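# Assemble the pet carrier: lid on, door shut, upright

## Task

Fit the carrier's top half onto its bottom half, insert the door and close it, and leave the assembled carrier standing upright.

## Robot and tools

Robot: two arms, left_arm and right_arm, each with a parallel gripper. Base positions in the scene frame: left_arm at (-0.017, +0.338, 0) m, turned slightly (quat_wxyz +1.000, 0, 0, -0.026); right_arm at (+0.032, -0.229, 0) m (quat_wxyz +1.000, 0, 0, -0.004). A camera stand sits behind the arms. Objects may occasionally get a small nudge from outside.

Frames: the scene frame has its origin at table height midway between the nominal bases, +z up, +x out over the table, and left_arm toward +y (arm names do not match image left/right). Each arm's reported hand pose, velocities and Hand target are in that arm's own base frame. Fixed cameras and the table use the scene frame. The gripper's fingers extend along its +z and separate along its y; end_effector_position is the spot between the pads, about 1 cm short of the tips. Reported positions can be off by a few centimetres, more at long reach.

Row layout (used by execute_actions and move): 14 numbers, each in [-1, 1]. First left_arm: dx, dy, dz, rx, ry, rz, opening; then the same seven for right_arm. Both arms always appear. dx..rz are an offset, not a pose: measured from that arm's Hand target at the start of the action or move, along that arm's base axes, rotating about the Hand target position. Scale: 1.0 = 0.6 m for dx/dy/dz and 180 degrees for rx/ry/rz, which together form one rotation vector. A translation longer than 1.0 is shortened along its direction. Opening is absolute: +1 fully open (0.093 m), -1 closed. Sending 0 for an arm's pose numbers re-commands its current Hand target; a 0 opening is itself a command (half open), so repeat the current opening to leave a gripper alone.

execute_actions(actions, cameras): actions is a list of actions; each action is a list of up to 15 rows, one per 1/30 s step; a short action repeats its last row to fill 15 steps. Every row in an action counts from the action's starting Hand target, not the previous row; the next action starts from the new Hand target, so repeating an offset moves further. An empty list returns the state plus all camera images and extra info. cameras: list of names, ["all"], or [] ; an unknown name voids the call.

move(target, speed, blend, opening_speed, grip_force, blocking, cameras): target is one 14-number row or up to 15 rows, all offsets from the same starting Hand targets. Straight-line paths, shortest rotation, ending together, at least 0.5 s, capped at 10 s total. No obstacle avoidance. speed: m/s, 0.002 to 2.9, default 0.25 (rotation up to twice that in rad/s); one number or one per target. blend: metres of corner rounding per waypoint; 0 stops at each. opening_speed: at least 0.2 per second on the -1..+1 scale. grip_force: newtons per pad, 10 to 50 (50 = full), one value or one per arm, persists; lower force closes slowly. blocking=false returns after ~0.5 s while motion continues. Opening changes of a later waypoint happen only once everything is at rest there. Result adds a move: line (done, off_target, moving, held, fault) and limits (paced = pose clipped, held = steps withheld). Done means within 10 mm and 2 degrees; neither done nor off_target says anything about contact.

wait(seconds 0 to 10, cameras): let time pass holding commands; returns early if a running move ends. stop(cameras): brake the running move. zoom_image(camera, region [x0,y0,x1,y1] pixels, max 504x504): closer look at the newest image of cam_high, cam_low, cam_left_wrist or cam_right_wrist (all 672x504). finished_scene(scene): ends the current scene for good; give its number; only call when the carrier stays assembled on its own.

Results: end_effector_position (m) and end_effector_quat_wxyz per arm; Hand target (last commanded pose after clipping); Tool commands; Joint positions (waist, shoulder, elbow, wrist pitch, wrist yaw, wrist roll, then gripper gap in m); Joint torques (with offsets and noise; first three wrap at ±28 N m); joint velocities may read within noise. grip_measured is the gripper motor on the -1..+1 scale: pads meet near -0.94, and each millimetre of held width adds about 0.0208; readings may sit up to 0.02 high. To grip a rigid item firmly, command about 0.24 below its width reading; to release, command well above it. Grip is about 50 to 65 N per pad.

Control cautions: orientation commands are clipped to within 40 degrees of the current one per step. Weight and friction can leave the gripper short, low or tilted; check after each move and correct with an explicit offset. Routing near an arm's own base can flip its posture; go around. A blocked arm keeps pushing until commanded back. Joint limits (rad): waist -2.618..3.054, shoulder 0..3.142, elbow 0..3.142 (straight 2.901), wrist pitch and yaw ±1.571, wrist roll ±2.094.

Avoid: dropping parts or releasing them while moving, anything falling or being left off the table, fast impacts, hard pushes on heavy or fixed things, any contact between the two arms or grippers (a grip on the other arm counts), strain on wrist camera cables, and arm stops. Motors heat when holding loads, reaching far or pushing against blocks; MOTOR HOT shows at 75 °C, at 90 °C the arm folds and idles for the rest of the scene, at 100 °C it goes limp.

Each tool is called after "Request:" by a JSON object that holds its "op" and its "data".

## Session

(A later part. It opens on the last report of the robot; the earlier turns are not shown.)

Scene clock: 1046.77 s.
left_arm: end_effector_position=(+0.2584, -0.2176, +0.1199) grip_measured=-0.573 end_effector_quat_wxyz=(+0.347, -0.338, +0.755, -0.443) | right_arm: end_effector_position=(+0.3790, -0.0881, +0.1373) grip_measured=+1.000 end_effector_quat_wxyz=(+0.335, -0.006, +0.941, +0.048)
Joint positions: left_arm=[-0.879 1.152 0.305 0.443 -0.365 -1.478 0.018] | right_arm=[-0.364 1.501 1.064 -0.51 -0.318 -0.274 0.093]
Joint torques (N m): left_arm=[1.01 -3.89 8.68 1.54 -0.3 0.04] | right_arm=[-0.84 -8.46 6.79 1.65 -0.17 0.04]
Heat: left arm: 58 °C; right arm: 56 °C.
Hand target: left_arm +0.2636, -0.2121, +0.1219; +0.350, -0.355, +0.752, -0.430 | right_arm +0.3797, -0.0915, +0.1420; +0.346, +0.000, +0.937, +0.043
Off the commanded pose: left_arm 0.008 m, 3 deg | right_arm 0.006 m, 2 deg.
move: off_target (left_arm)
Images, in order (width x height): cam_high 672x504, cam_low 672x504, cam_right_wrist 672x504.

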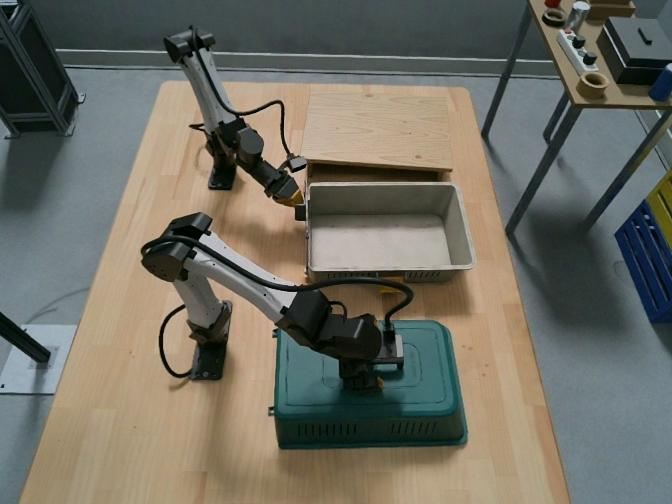

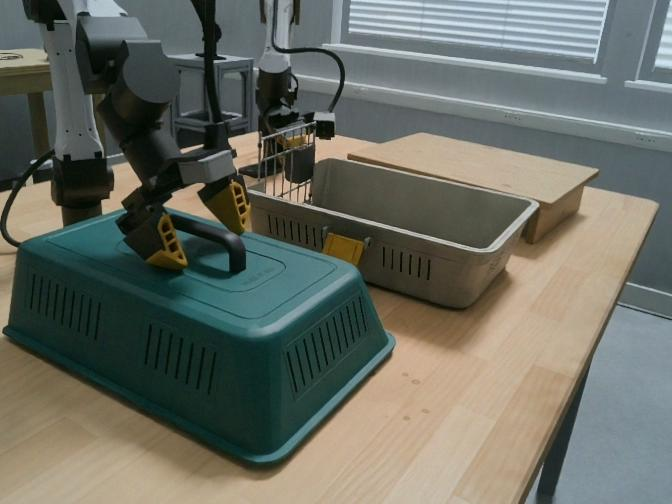

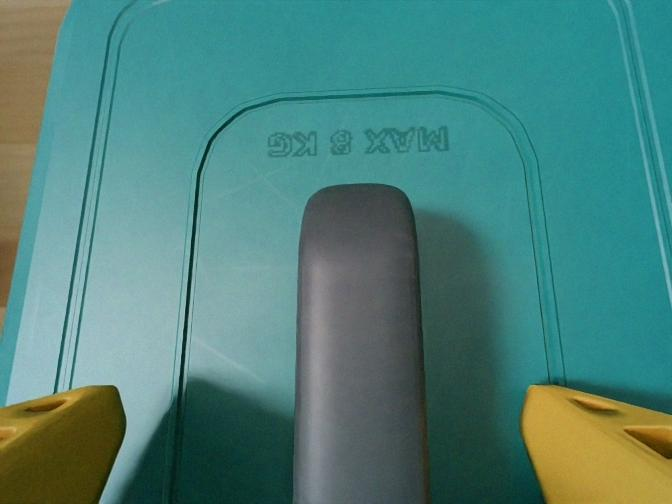

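Request:
{"op": "zoom_image", "data": {"camera": "cam_high", "region": [260, 160, 360, 290]}}

Request:
{"op": "zoom_image", "data": {"camera": "cam_low", "region": [230, 100, 360, 220]}}

Scaled by 3.877 from the camera's 672x504 image, which has a finer 960x720 frame.

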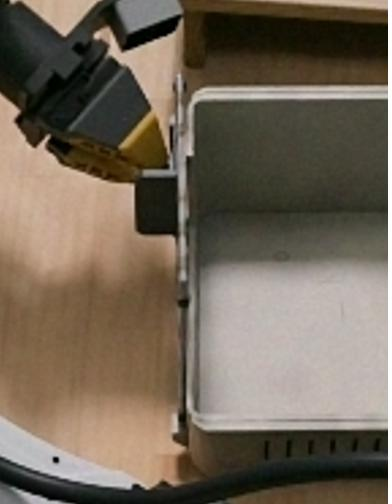

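Scaled by 3.877 from the camera's 672x504 image, which has a finer 960x720 frame.

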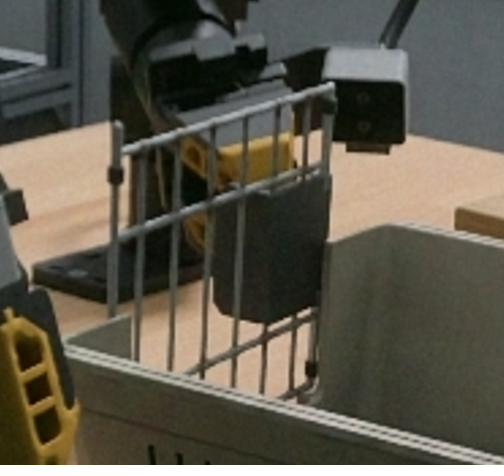

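Request:
{"op": "move", "data": {"target": [[0,0,0,0.0,0,0,-0.6,0.0,0.0,0.2,0,0.0,0.0,0.3],[0,0,0,0.0,0,0,-0.6,-0.08,0.48,0.2,0,-0.03,-0.015,0.3]], "cameras": ["cam_high","cam_low","cam_right_wrist"], "speed": 0.15, "blend": [0.03,0]}}

Scene clock: 1064.23 s.
left_arm: end_effector_position=(+0.2584, -0.2176, +0.1199) grip_measured=-0.573 end_effector_quat_wxyz=(+0.347, -0.338, +0.755, -0.443) | right_arm: end_effector_position=(+0.3277, +0.1947, +0.2510) grip_measured=+0.303 end_effector_quat_wxyz=(+0.381, +0.010, +0.924, +0.029)
Joint positions: left_arm=[-0.879 1.152 0.305 0.443 -0.365 -1.478 0.018] | right_arm=[0.73 1.45 1.421 -0.876 0.45 0.593 0.06]
Joint torques (N m): left_arm=[0.95 -3.97 8.46 1.49 -0.3 0] | right_arm=[-0.13 -5.71 11.02 1.41 0.35 0.06]
Heat: left arm: 59 °C; right arm: 53 °C.
Hand target: left_arm +0.2636, -0.2121, +0.1219; +0.350, -0.355, +0.752, -0.430 | right_arm +0.3315, +0.1966, +0.2619; +0.391, +0.020, +0.920, +0.035
Off the commanded pose: left_arm 0.008 m, 3 deg | right_arm 0.012 m, 2 deg.
move: off_target (left_arm, right_arm)
Images, in order (width x height): cam_high 672x504, cam_low 672x504, cam_right_wrist 672x504.

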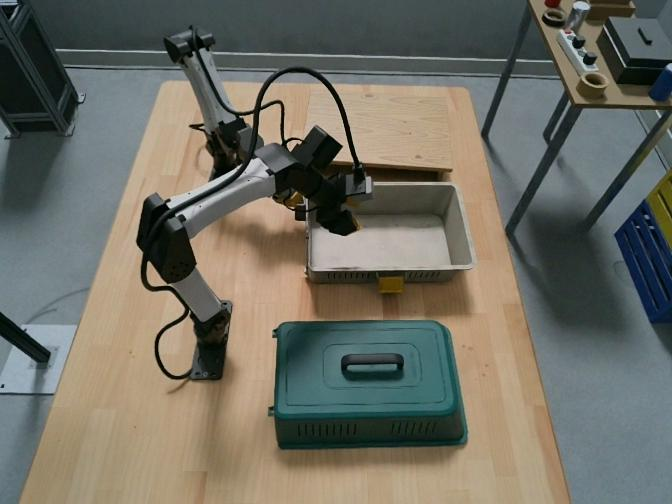

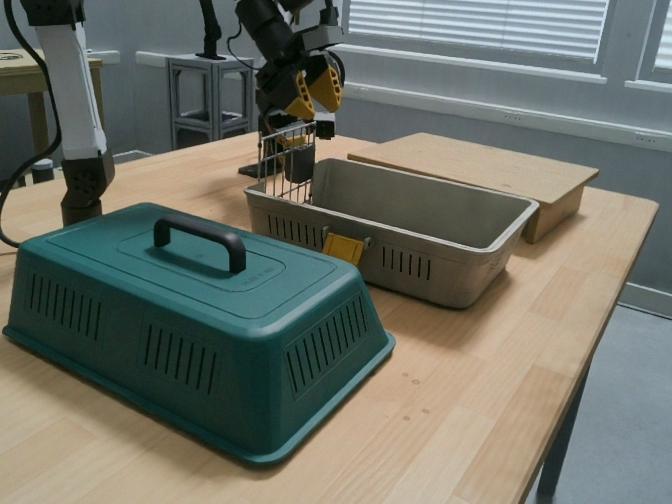

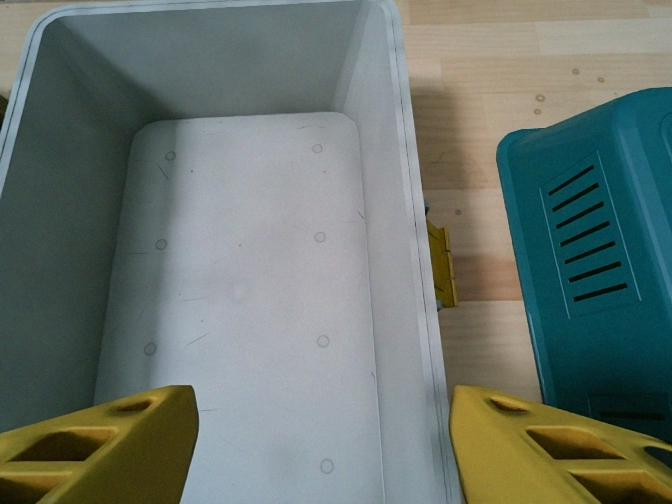

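Request:
{"op": "move", "data": {"target": [0,0,0,0.0,0,0,-0.6,0.0,-0.085,-0.11,0,0.0,0.0,0.5], "cameras": ["cam_right_wrist"], "speed": 0.12}}

Scene clock: 1069.97 s.
left_arm: end_effector_position=(+0.2584, -0.2176, +0.1199) grip_measured=-0.573 end_effector_quat_wxyz=(+0.347, -0.338, +0.755, -0.443) | right_arm: end_effector_position=(+0.3309, +0.1455, +0.1906) grip_measured=+0.497 end_effector_quat_wxyz=(+0.380, +0.021, +0.924, +0.026)
Joint positions: left_arm=[-0.879 1.152 0.305 0.443 -0.365 -1.478 0.018] | right_arm=[0.583 1.319 1.068 -0.614 0.369 0.49 0.069]
Joint torques (N m): left_arm=[1.16 -3.89 8.5 1.51 -0.33 0.03] | right_arm=[-0.61 -7.28 6.94 1.77 0.11 -0.14]
Heat: left arm: 59 °C; right arm: 54 °C.
Hand target: left_arm +0.2636, -0.2121, +0.1219; +0.350, -0.355, +0.752, -0.430 | right_arm +0.3316, +0.1456, +0.1959; +0.391, +0.020, +0.920, +0.035
Off the commanded pose: left_arm 0.008 m, 3 deg | right_arm 0.005 m, 2 deg.
move: off_target (left_arm)
Images, in order (width x height): cam_right_wrist 672x504.

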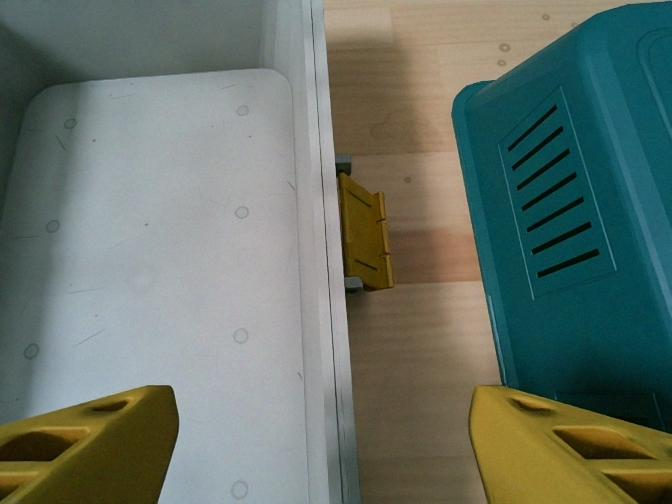

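Request:
{"op": "move", "data": {"target": [0,0,0,0.0,0,0,-0.6,-0.01,-0.006,-0.13,0,0.0,0.0,0.5], "cameras": ["cam_right_wrist","cam_low","cam_high"], "speed": 0.08}}

Request:
{"op": "zoom_image", "data": {"camera": "cam_low", "region": [230, 100, 410, 280]}}

Scene clock: 1075.30 s.
left_arm: end_effector_position=(+0.2584, -0.2176, +0.1199) grip_measured=-0.573 end_effector_quat_wxyz=(+0.347, -0.338, +0.755, -0.443) | right_arm: end_effector_position=(+0.3241, +0.1411, +0.1203) grip_measured=+0.497 end_effector_quat_wxyz=(+0.389, +0.023, +0.921, +0.032)
Joint positions: left_arm=[-0.879 1.152 0.305 0.443 -0.365 -1.478 0.018] | right_arm=[0.583 1.318 0.77 -0.294 0.369 0.49 0.069]
Joint torques (N m): left_arm=[1.07 -3.84 8.47 1.52 -0.32 0.03] | right_arm=[-0.49 -4.57 6.76 1.79 0.13 -0.14]
Heat: left arm: 59 °C; right arm: 53 °C.
Hand target: left_arm +0.2636, -0.2121, +0.1219; +0.350, -0.355, +0.752, -0.430 | right_arm +0.3256, +0.1420, +0.1179; +0.391, +0.020, +0.920, +0.035
Off the commanded pose: left_arm 0.008 m, 3 deg | right_arm 0.003 m, 1 deg.
move: off_target (left_arm)
Images, in order (width x height): cam_high 672x504, cam_low 672x504, cam_right_wrist 672x504.

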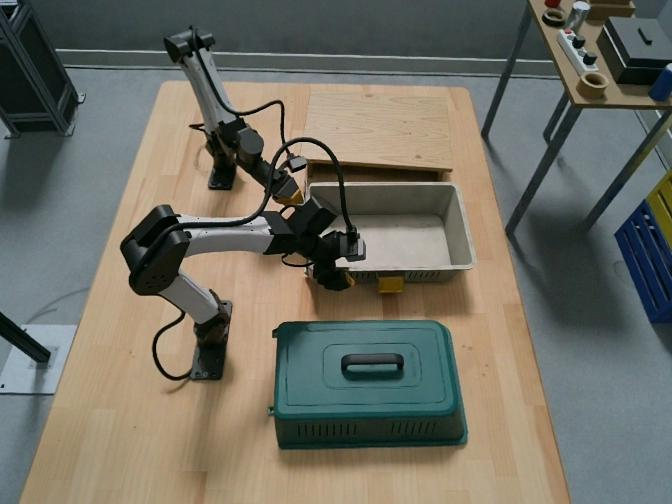

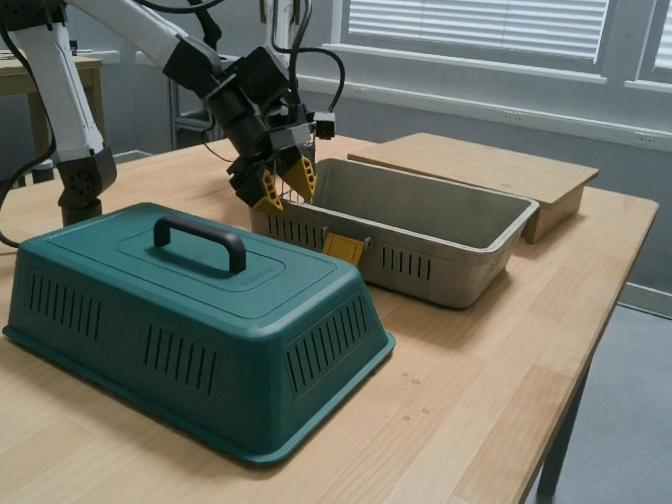

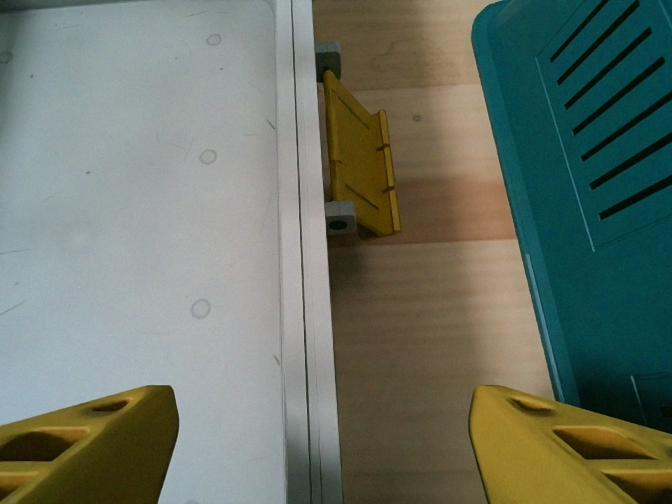

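Scaled by 2.800 from the camera's 672x504 image, which has a finer 960x720 frame.

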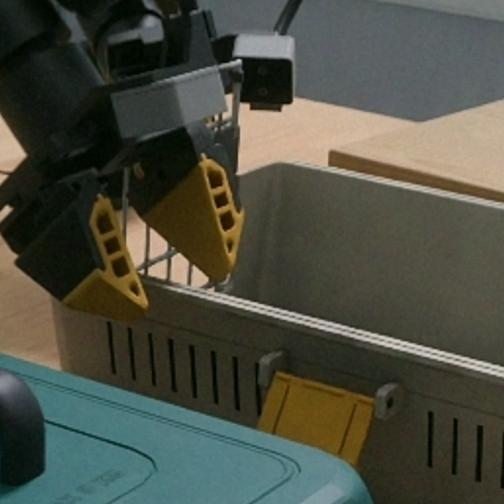

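Request:
{"op": "move", "data": {"target": [0,0,0,0.0,0,0,-0.6,0.0,-0.008,-0.035,0,0.0,0.0,0.5], "cameras": [], "speed": 0.06}}

Request:
{"op": "move", "data": {"target": [0,0,0,0.0,0,0,-0.6,0.0,0.0,0,0,0.0,0.0,-1], "cameras": ["cam_right_wrist","cam_low","cam_high"], "opening_speed": 0.5}}

Scene clock: 1078.37 s.
left_arm: end_effector_position=(+0.2584, -0.2176, +0.1199) grip_measured=-0.573 end_effector_quat_wxyz=(+0.347, -0.338, +0.755, -0.443) | right_arm: end_effector_position=(+0.3241, +0.1369, +0.0990) grip_measured=+0.497 end_effector_quat_wxyz=(+0.389, +0.022, +0.921, +0.032)
Joint positions: left_arm=[-0.879 1.152 0.305 0.443 -0.365 -1.478 0.018] | right_arm=[0.569 1.342 0.697 -0.193 0.359 0.478 0.069]
Joint torques (N m): left_arm=[1.09 -3.89 8.51 1.51 -0.3 0.02] | right_arm=[-0.69 -4.63 6.61 1.79 0.12 -0.16]
Heat: left arm: 59 °C; right arm: 53 °C.
Hand target: left_arm +0.2636, -0.2121, +0.1219; +0.350, -0.355, +0.752, -0.430 | right_arm +0.3256, +0.1372, +0.0970; +0.391, +0.020, +0.920, +0.035
Off the commanded pose: left_arm 0.008 m, 3 deg | right_arm 0.003 m, 1 deg.
move: off_target (left_arm)
No camera images: "cameras" was empty.

Scene clock: 1081.60 s.
left_arm: end_effector_position=(+0.2596, -0.2160, +0.1200) grip_measured=-0.573 end_effector_quat_wxyz=(+0.350, -0.340, +0.753, -0.441) | right_arm: end_effector_position=(+0.3244, +0.1465, +0.1002) grip_measured=-0.779 end_effector_quat_wxyz=(+0.386, +0.015, +0.920, +0.057)
Joint positions: left_arm=[-0.875 1.152 0.305 0.443 -0.37 -1.478 0.018] | right_arm=[0.569 1.342 0.697 -0.173 0.309 0.477 0.008]
Joint torques (N m): left_arm=[0.73 -3.86 8.51 1.51 -0.22 0.03] | right_arm=[-0.69 -4.74 6.64 1.62 0.6 -0.16]
Heat: left arm: 59 °C; right arm: 52 °C.
Hand target: left_arm +0.2636, -0.2122, +0.1219; +0.350, -0.355, +0.752, -0.430 | right_arm +0.3256, +0.1372, +0.0970; +0.391, +0.020, +0.920, +0.035
Off the commanded pose: left_arm 0.006 m, 2 deg | right_arm 0.010 m, 3 deg.
move: off_target (right_arm)
Images, in order (width x height): cam_high 672x504, cam_low 672x504, cam_right_wrist 672x504.

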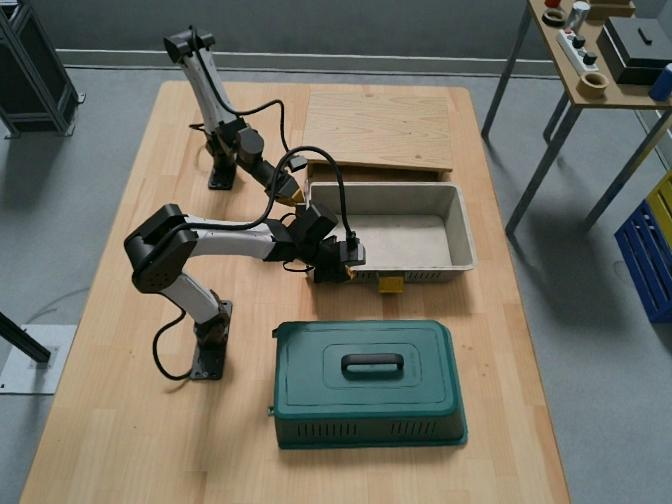

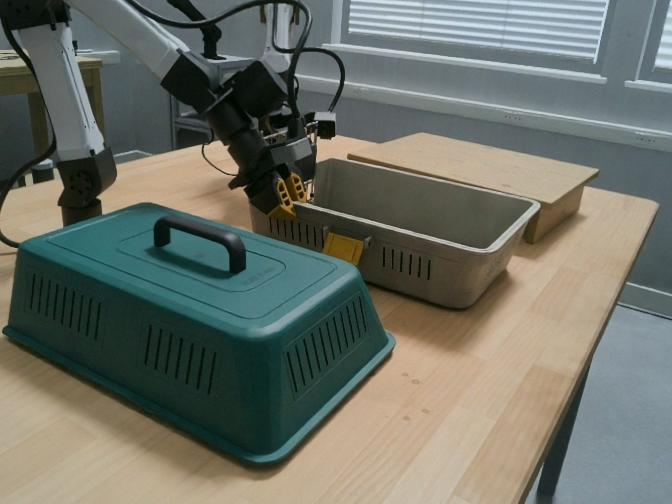

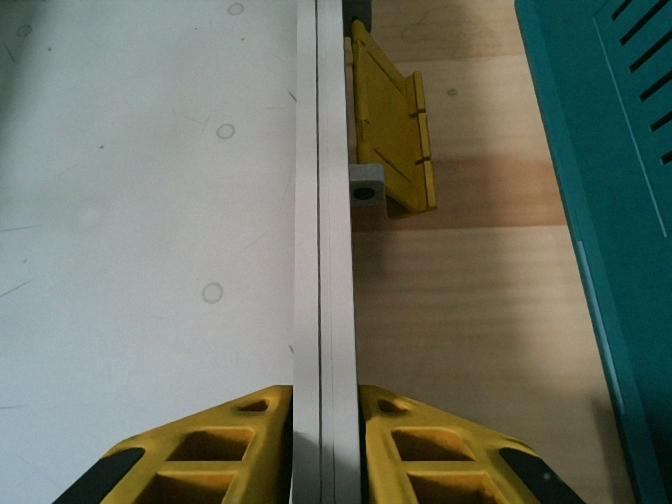

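Request:
{"op": "move", "data": {"target": [-0.1,-0.005,0,0.0,0,0,-0.6,-0.1,0.0,0.0,0,0.0,0.0,-1], "cameras": ["cam_left_wrist","cam_low","cam_high"], "speed": 0.03}}

Scene clock: 1085.87 s.
left_arm: end_effector_position=(+0.2049, -0.2198, +0.1251) grip_measured=-0.573 end_effector_quat_wxyz=(+0.351, -0.345, +0.753, -0.436) | right_arm: end_effector_position=(+0.2729, +0.1426, +0.1014) grip_measured=-0.808 end_effector_quat_wxyz=(+0.396, +0.040, +0.916, +0.057)
Joint positions: left_arm=[-1.161 0.968 0.284 0.2 -0.638 -1.627 0.018] | right_arm=[0.716 1.148 0.574 -0.275 0.438 0.635 0.006]
Joint torques (N m): left_arm=[-0.24 -3.06 6.35 1.7 -0.33 -0.05] | right_arm=[0.9 -4.81 6.53 1.19 0.45 -0.38]
Heat: left arm: 59 °C; right arm: 52 °C.
Hand target: left_arm +0.2037, -0.2152, +0.1220; +0.350, -0.355, +0.752, -0.430 | right_arm +0.2656, +0.1372, +0.0969; +0.391, +0.020, +0.920, +0.035
Off the commanded pose: left_arm 0.006 m, 1 deg | right_arm 0.010 m, 3 deg.
move: off_target (right_arm)
Images, in order (width x height): cam_high 672x504, cam_low 672x504, cam_left_wrist 672x504.

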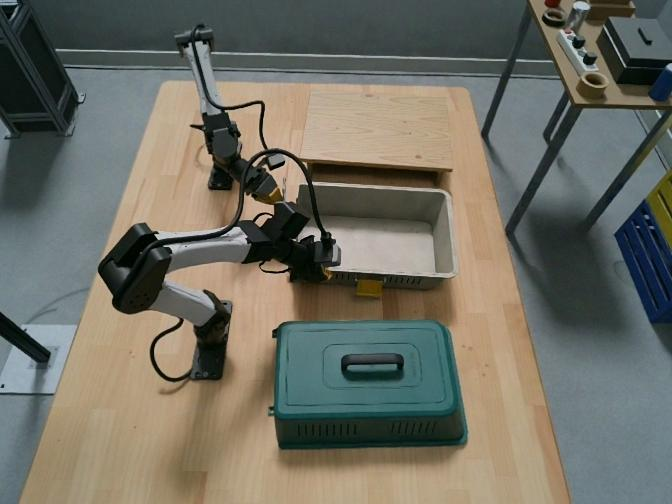

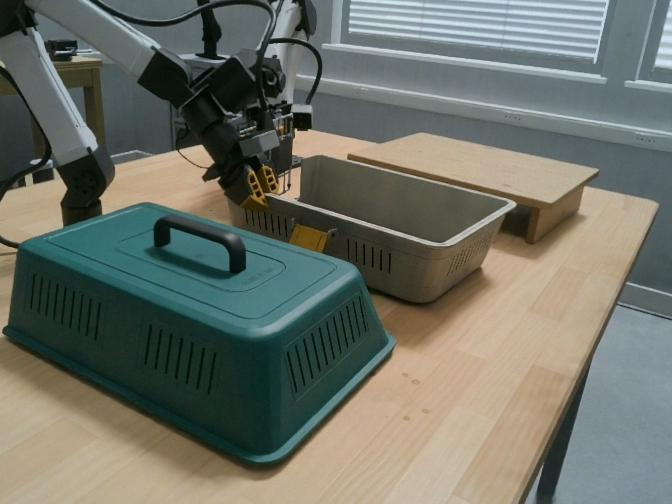

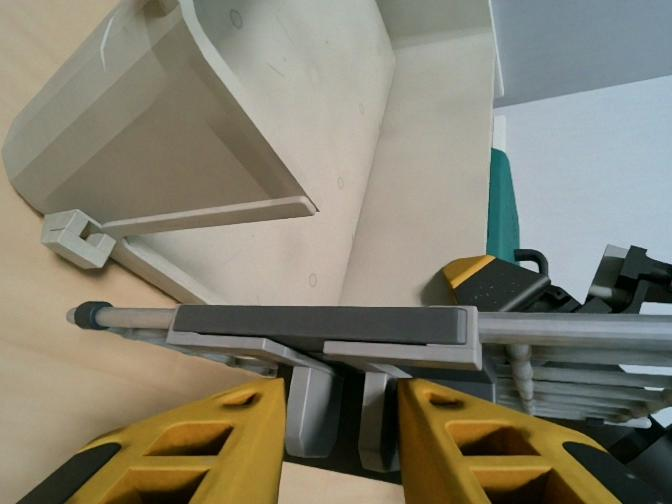

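Request:
{"op": "zoom_image", "data": {"camera": "cam_high", "region": [250, 160, 470, 310]}}

Scaled by 2.291 from the camera's 672x504 image, which has a finer 960x720 frame.

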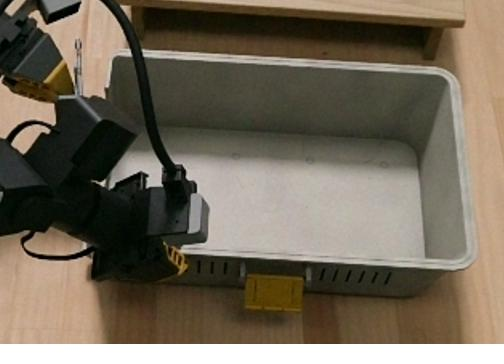

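Request:
{"op": "move", "data": {"target": [0,0,0,0.0,0,0,-0.6,0,0.0,0.0,0,0.0,0.022,-1], "cameras": ["cam_left_wrist","cam_high"], "speed": 0.03}}

Request:
{"op": "zoom_image", "data": {"camera": "cam_high", "region": [250, 160, 470, 310]}}

Scene clock: 1092.97 s.
left_arm: end_effector_position=(+0.2029, -0.2221, +0.1246) grip_measured=-0.573 end_effector_quat_wxyz=(+0.346, -0.342, +0.756, -0.438) | right_arm: end_effector_position=(+0.2706, +0.1433, +0.1021) grip_measured=-0.813 end_effector_quat_wxyz=(+0.395, +0.021, +0.916, +0.069)
Joint positions: left_arm=[-1.166 0.968 0.284 0.2 -0.629 -1.629 0.018] | right_arm=[0.699 1.117 0.554 -0.261 0.393 0.589 0.006]
Joint torques (N m): left_arm=[0.14 -2.74 6.31 1.7 -0.43 -0.02] | right_arm=[-0.68 -4.59 6.32 1.37 0.21 -0.75]
Heat: left arm: 59 °C; right arm: 52 °C.
Hand target: left_arm +0.2037, -0.2152, +0.1220; +0.350, -0.355, +0.752, -0.430 | right_arm +0.2656, +0.1372, +0.0969; +0.389, -0.012, +0.920, +0.048
Off the commanded pose: left_arm 0.007 m, 2 deg | right_arm 0.010 m, 5 deg.
move: off_target (right_arm)
Images, in order (width x height): cam_high 672x504, cam_left_wrist 672x504.

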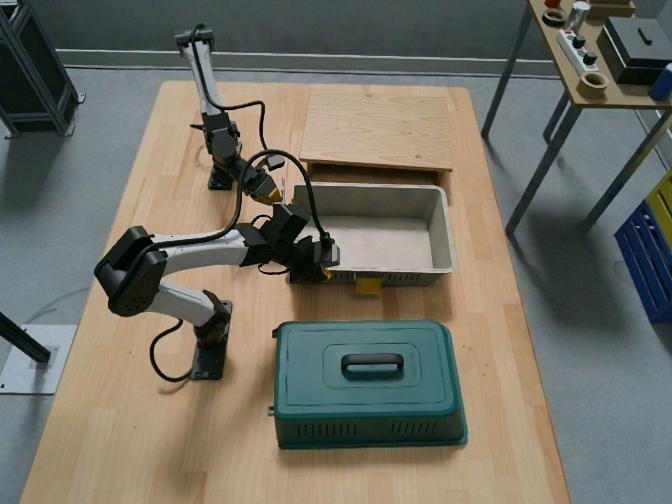

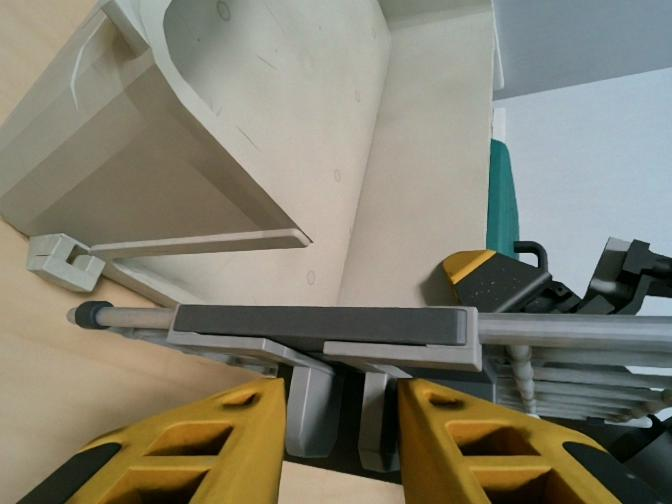

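Scaled by 2.291 from the camera's 672x504 image, which has a finer 960x720 frame.

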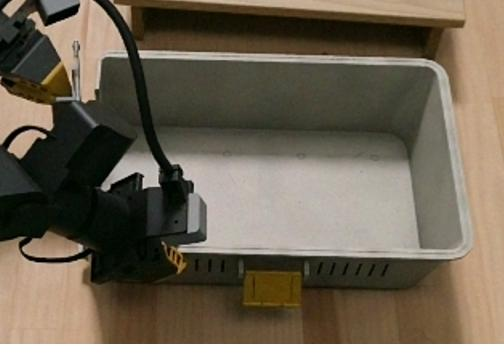

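Request:
{"op": "move", "data": {"target": [0,0,0,0.0,0,0,-0.6,0,0.0,0.0,0,0.0,0,0.2], "cameras": [], "opening_speed": 0.6}}

Request:
{"op": "move", "data": {"target": [[0,0,0,0.0,0,0,-0.6,0.02,0.0,0.25,0,0.0,0,0.2],[0,0,0,0.0,0,0,-0.6,0.15,-0.37,0.3,0,0.0,0,0.2]], "cameras": ["all"], "speed": 0.12, "blend": [0.02,0]}}

Request:
{"op": "zoom_image", "data": {"camera": "cam_high", "region": [250, 160, 470, 310]}}

Request:
{"op": "zoom_image", "data": {"camera": "cam_low", "region": [210, 90, 350, 220]}}

Scene clock: 1099.43 s.
left_arm: end_effector_position=(+0.2027, -0.2215, +0.1235) grip_measured=-0.573 end_effector_quat_wxyz=(+0.346, -0.342, +0.757, -0.436) | right_arm: end_effector_position=(+0.2669, +0.1407, +0.0969) grip_measured=+0.197 end_effector_quat_wxyz=(+0.388, -0.011, +0.920, +0.051)
Joint positions: left_arm=[-1.166 0.968 0.284 0.194 -0.629 -1.629 0.018] | right_arm=[0.699 1.117 0.548 -0.28 0.39 0.527 0.055]
Joint torques (N m): left_arm=[0.2 -2.82 6.22 1.71 -0.44 -0.04] | right_arm=[-0.72 -4.7 6.71 1.54 0.23 -0.15]
Heat: left arm: 59 °C; right arm: 51 °C.
Hand target: left_arm +0.2036, -0.2152, +0.1220; +0.350, -0.355, +0.752, -0.430 | right_arm +0.2655, +0.1371, +0.0968; +0.389, -0.012, +0.920, +0.048
Off the commanded pose: left_arm 0.007 m, 2 deg | right_arm 0.004 m, 0 deg.
move: done
No camera images: "cameras" was empty.

Scene clock: 1103.40 s.
left_arm: end_effector_position=(+0.2027, -0.2215, +0.1235) grip_measured=-0.573 end_effector_quat_wxyz=(+0.346, -0.342, +0.757, -0.436) | right_arm: end_effector_position=(+0.3520, -0.0842, +0.2652) grip_measured=+0.197 end_effector_quat_wxyz=(+0.377, -0.003, +0.925, +0.050)
Joint positions: left_arm=[-1.166 0.968 0.284 0.194 -0.629 -1.629 0.018] | right_arm=[-0.404 1.36 1.399 -0.905 -0.37 -0.274 0.055]
Joint torques (N m): left_arm=[0.17 -2.97 6.19 1.68 -0.43 0.01] | right_arm=[-0.5 -4.93 10.97 1.52 -0.32 -0.16]
Heat: left arm: 59 °C; right arm: 52 °C.
Hand target: left_arm +0.2036, -0.2152, +0.1220; +0.350, -0.355, +0.752, -0.430 | right_arm +0.3554, -0.0848, +0.2769; +0.389, -0.012, +0.920, +0.048
Off the commanded pose: left_arm 0.007 m, 2 deg | right_arm 0.012 m, 2 deg.
move: off_target (right_arm)

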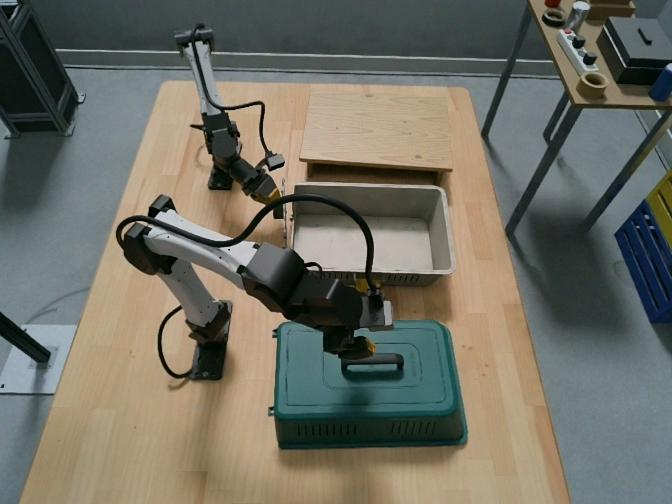

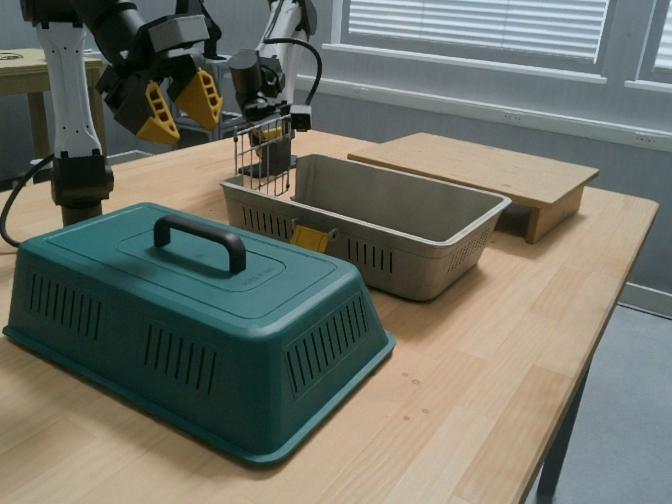

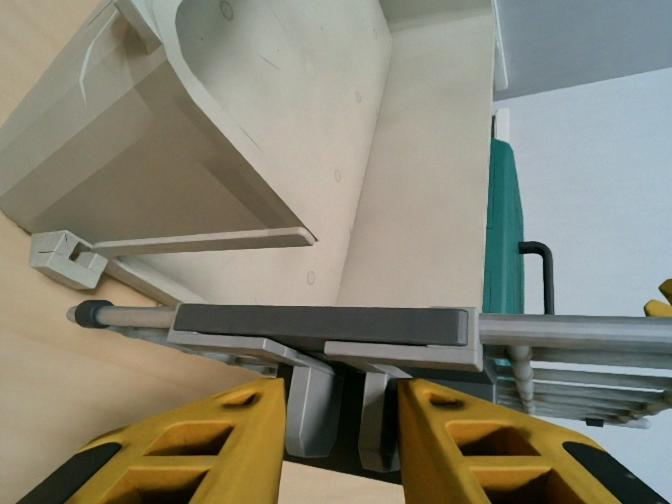

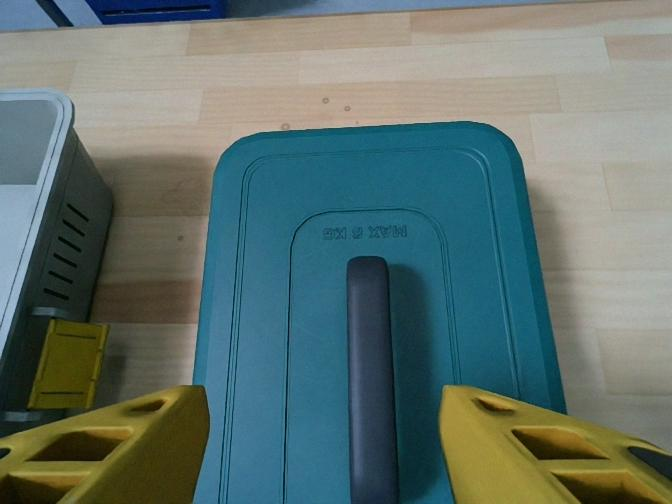

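Scaled by 2.291 from the camera's 672x504 image, which has a finer 960x720 frame.

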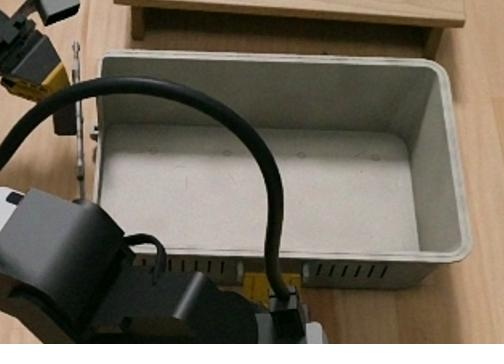

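Scaled by 3.600 from the camera's 672x504 image, which has a finer 960x720 frame.

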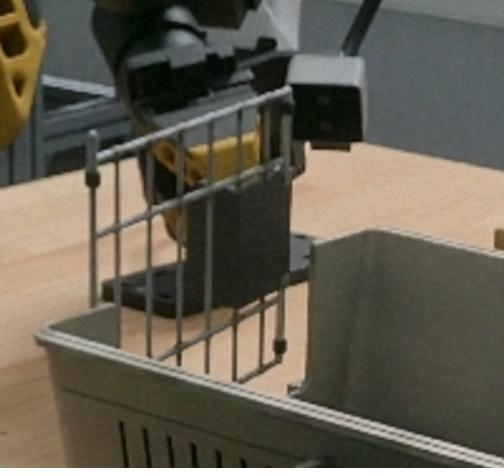

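Request:
{"op": "move", "data": {"target": [0,0,0,0.0,0,0,-0.6,0.025,-0.037,-0.12,-0.03,0.0,-0.014,0.5], "cameras": ["all"], "speed": 0.1}}

Request:
{"op": "zoom_image", "data": {"camera": "cam_high", "region": [250, 160, 380, 310]}}

Scene clock: 1112.00 s.
left_arm: end_effector_position=(+0.2027, -0.2215, +0.1235) grip_measured=-0.573 end_effector_quat_wxyz=(+0.346, -0.342, +0.757, -0.436) | right_arm: end_effector_position=(+0.3683, -0.1046, +0.2064) grip_measured=+0.497 end_effector_quat_wxyz=(+0.385, -0.006, +0.923, +0.003)
Joint positions: left_arm=[-1.166 0.968 0.284 0.194 -0.629 -1.629 0.018] | right_arm=[-0.404 1.373 1.159 -0.612 -0.293 -0.302 0.069]
Joint torques (N m): left_arm=[0.18 -2.89 6.23 1.7 -0.45 -0.02] | right_arm=[-0.35 -5.65 7.09 1.82 -0.11 -0.17]
Heat: left arm: 59 °C; right arm: 53 °C.
Hand target: left_arm +0.2036, -0.2152, +0.1220; +0.350, -0.355, +0.752, -0.430 | right_arm +0.3705, -0.1070, +0.2049; +0.389, -0.010, +0.921, -0.004
Off the commanded pose: left_arm 0.007 m, 2 deg | right_arm 0.004 m, 1 deg.
move: done

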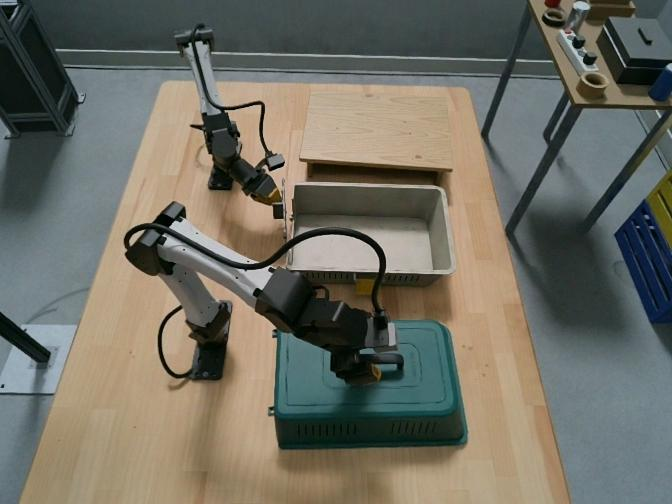

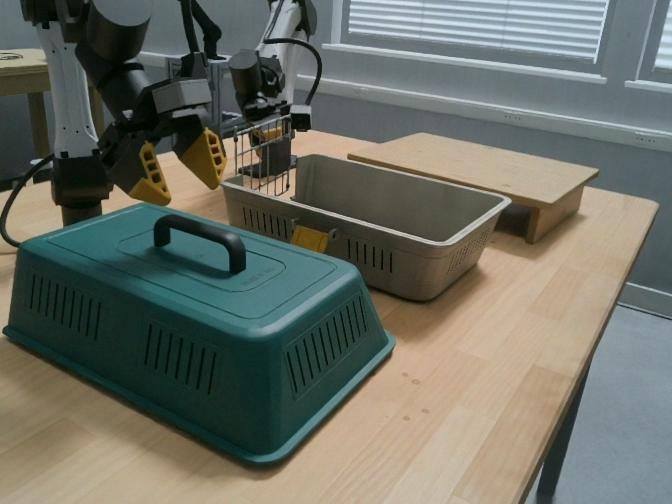

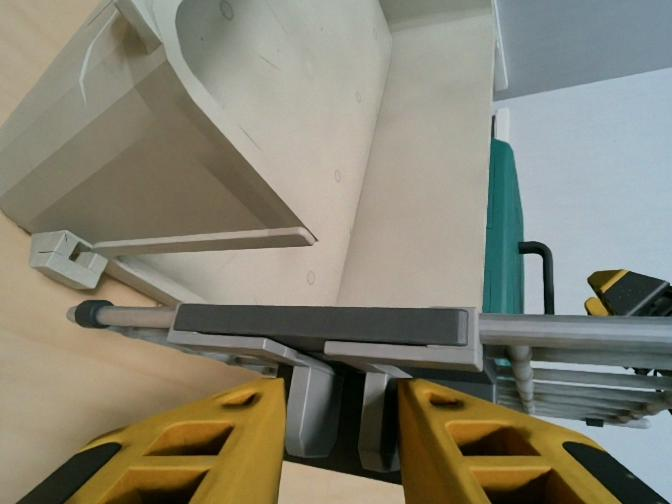

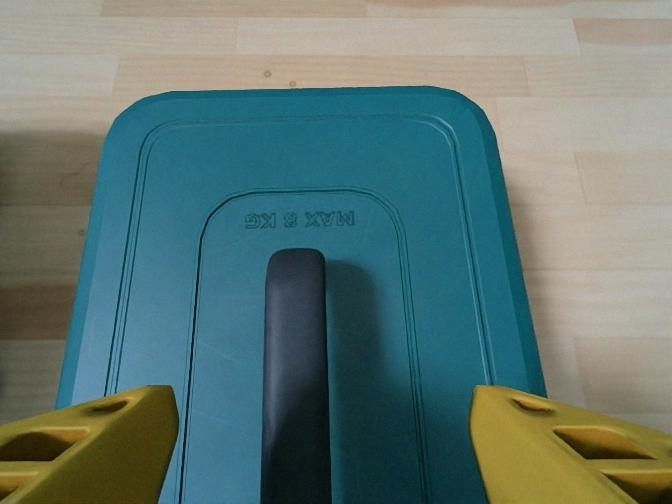

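Scaled by 3.360 from the camera's 672x504 image, which has a finer 960x720 frame.

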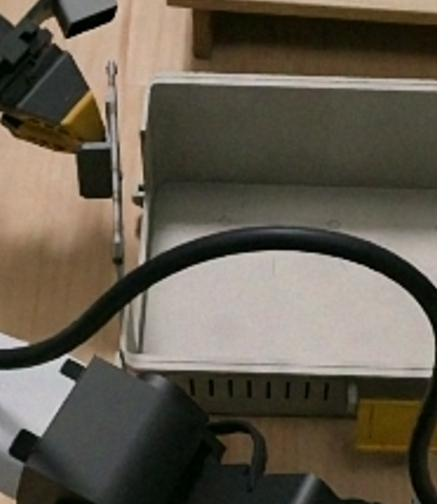

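Request:
{"op": "move", "data": {"target": [[0,0,0,0.0,0,0,-0.6,0.012,0.016,-0.06,0,0.0,0,0.5],[0,0,0,0.0,0,0,-0.6,0.014,0.016,-0.128,0,0.0,0,0.5]], "cameras": ["cam_low","cam_right_wrist"], "speed": 0.06}}

Request:
{"op": "zoom_image", "data": {"camera": "cam_low", "region": [90, 140, 310, 300]}}

Scene clock: 1119.60 s.
left_arm: end_effector_position=(+0.2027, -0.2215, +0.1235) grip_measured=-0.573 end_effector_quat_wxyz=(+0.346, -0.342, +0.757, -0.436) | right_arm: end_effector_position=(+0.3763, -0.0981, +0.1335) grip_measured=+0.497 end_effector_quat_wxyz=(+0.388, -0.013, +0.921, -0.004)
Joint positions: left_arm=[-1.166 0.968 0.284 0.194 -0.629 -1.629 0.018] | right_arm=[-0.368 1.421 0.9 -0.288 -0.264 -0.289 0.069]
Joint torques (N m): left_arm=[0.1 -2.93 6.31 1.77 -0.44 -0.02] | right_arm=[0.35 -4.92 6.61 1.92 -0.09 0.04]
Heat: left arm: 59 °C; right arm: 53 °C.
Hand target: left_arm +0.2036, -0.2152, +0.1220; +0.350, -0.355, +0.752, -0.430 | right_arm +0.3789, -0.0975, +0.1281; +0.389, -0.010, +0.921, -0.004
Off the commanded pose: left_arm 0.007 m, 2 deg | right_arm 0.006 m, 0 deg.
move: done
Images, in order (width x height): cam_low 672x504, cam_right_wrist 672x504.

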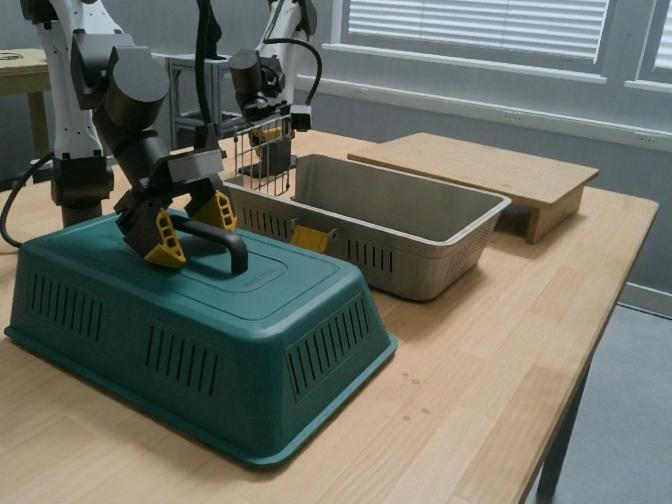

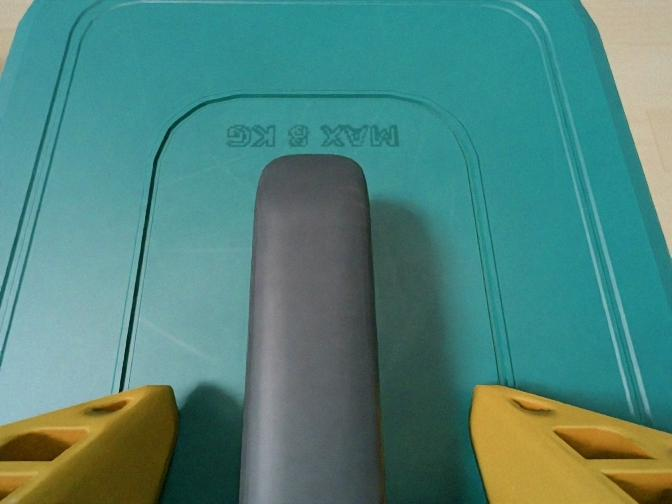

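Scaled by 2.291 from the camera's 672x504 image, which has a finer 960x720 frame.

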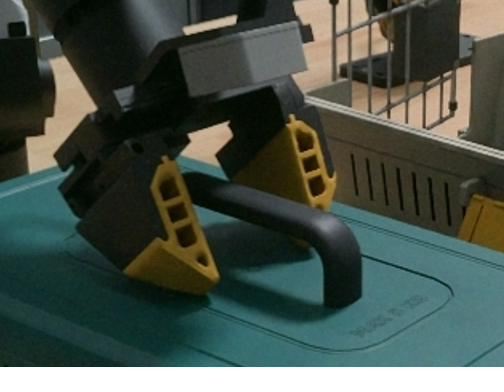

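Request:
{"op": "move", "data": {"target": [0,0,0,0.0,0,0,-0.6,0.014,0.002,-0.005,0,0.0,0,0.5], "cameras": [], "speed": 0.05}}

Request:
{"op": "move", "data": {"target": [0,0,0,0.0,0,0,-0.6,0,0,0,0,0.0,0,-1], "cameras": ["cam_right_wrist"], "opening_speed": 0.6}}

Request:
{"op": "move", "data": {"target": [0,0,0,0.0,0,0,-0.6,-0.01,0.0,0.33,0,0.0,0,-1], "cameras": ["cam_low","cam_high"], "speed": 0.1}}

Scene clock: 1123.20 s.
left_arm: end_effector_position=(+0.2027, -0.2215, +0.1235) grip_measured=-0.573 end_effector_quat_wxyz=(+0.346, -0.342, +0.757, -0.436) | right_arm: end_effector_position=(+0.3866, -0.0964, +0.1326) grip_measured=+0.497 end_effector_quat_wxyz=(+0.400, -0.014, +0.916, -0.003)
Joint positions: left_arm=[-1.166 0.968 0.284 0.194 -0.629 -1.629 0.018] | right_arm=[-0.355 1.448 0.9 -0.234 -0.264 -0.275 0.069]
Joint torques (N m): left_arm=[0.25 -3 6.32 1.72 -0.43 -0.03] | right_arm=[0.43 -4.55 8.06 1.64 0.02 0.01]
Heat: left arm: 59 °C; right arm: 53 °C.
Hand target: left_arm +0.2036, -0.2152, +0.1220; +0.350, -0.355, +0.752, -0.430 | right_arm +0.3873, -0.0963, +0.1251; +0.389, -0.010, +0.921, -0.004
Off the commanded pose: left_arm 0.007 m, 2 deg | right_arm 0.008 m, 1 deg.
move: done
No camera images: "cameras" was empty.

Scene clock: 1125.90 s.
left_arm: end_effector_position=(+0.2027, -0.2215, +0.1235) grip_measured=-0.573 end_effector_quat_wxyz=(+0.346, -0.342, +0.757, -0.436) | right_arm: end_effector_position=(+0.3892, -0.0948, +0.1325) grip_measured=-0.611 end_effector_quat_wxyz=(+0.403, -0.011, +0.915, -0.001)
Joint positions: left_arm=[-1.166 0.968 0.284 0.194 -0.629 -1.629 0.018] | right_arm=[-0.347 1.453 0.9 -0.222 -0.26 -0.261 0.016]
Joint torques (N m): left_arm=[0.35 -2.8 6.16 1.71 -0.46 -0.02] | right_arm=[-0.28 -5.07 8.06 1.55 -0.02 -0.13]
Heat: left arm: 59 °C; right arm: 53 °C.
Hand target: left_arm +0.2036, -0.2152, +0.1220; +0.350, -0.355, +0.752, -0.430 | right_arm +0.3873, -0.0963, +0.1250; +0.389, -0.010, +0.921, -0.004
Off the commanded pose: left_arm 0.007 m, 2 deg | right_arm 0.008 m, 2 deg.
move: done
Images, in order (width x height): cam_right_wrist 672x504.

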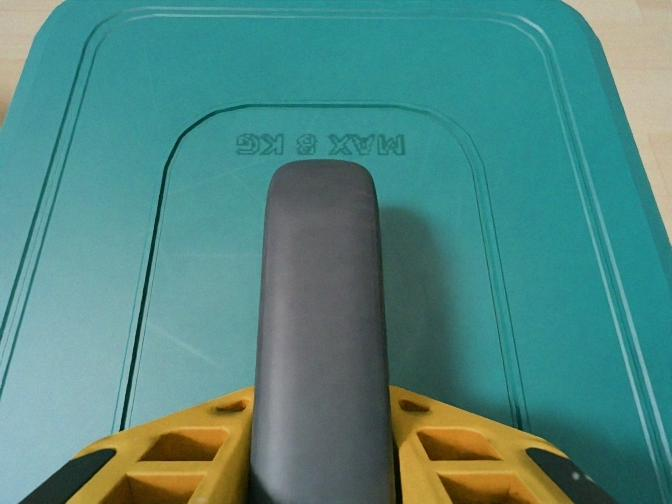

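Scene clock: 1128.60 s.
left_arm: end_effector_position=(+0.2027, -0.2215, +0.1235) grip_measured=-0.573 end_effector_quat_wxyz=(+0.346, -0.342, +0.757, -0.436) | right_arm: end_effector_position=(+0.3693, -0.0917, +0.2921) grip_measured=-0.617 end_effector_quat_wxyz=(+0.340, +0.000, +0.940, +0.011)
Joint positions: left_arm=[-1.166 0.968 0.284 0.194 -0.629 -1.629 0.018] | right_arm=[-0.349 1.507 1.689 -1.095 -0.241 -0.268 0.016]
Joint torques (N m): left_arm=[0.24 -2.99 6.27 1.7 -0.49 -0.04] | right_arm=[-0.77 -7.57 12.16 1.96 -0.26 -0.14]
Heat: left arm: 59 °C; right arm: 53 °C.
Hand target: left_arm +0.2036, -0.2152, +0.1220; +0.350, -0.355, +0.752, -0.430 | right_arm +0.3813, -0.0963, +0.3231; +0.389, -0.010, +0.921, -0.004
Off the commanded pose: left_arm 0.007 m, 2 deg | right_arm 0.033 m, 6 deg.
move: off_target (right_arm)
Images, in order (width x height): cam_high 672x504, cam_low 672x504.

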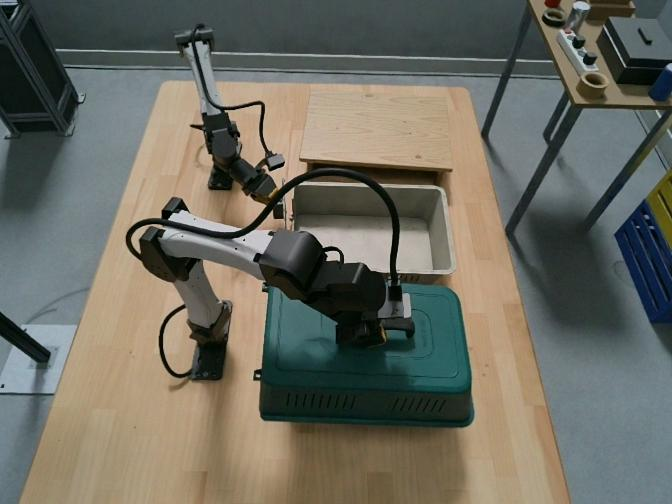

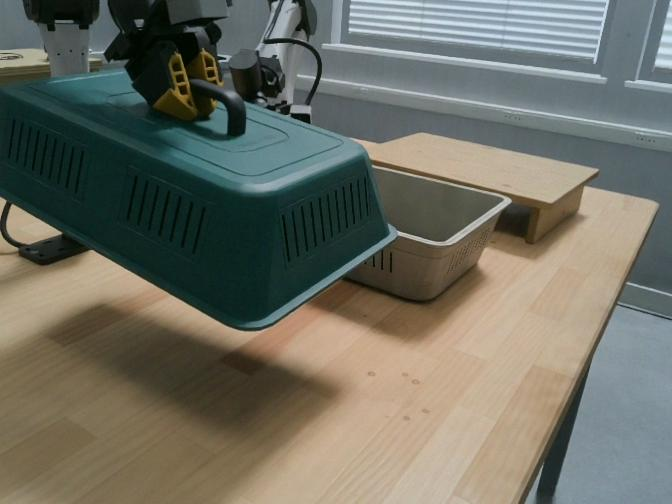

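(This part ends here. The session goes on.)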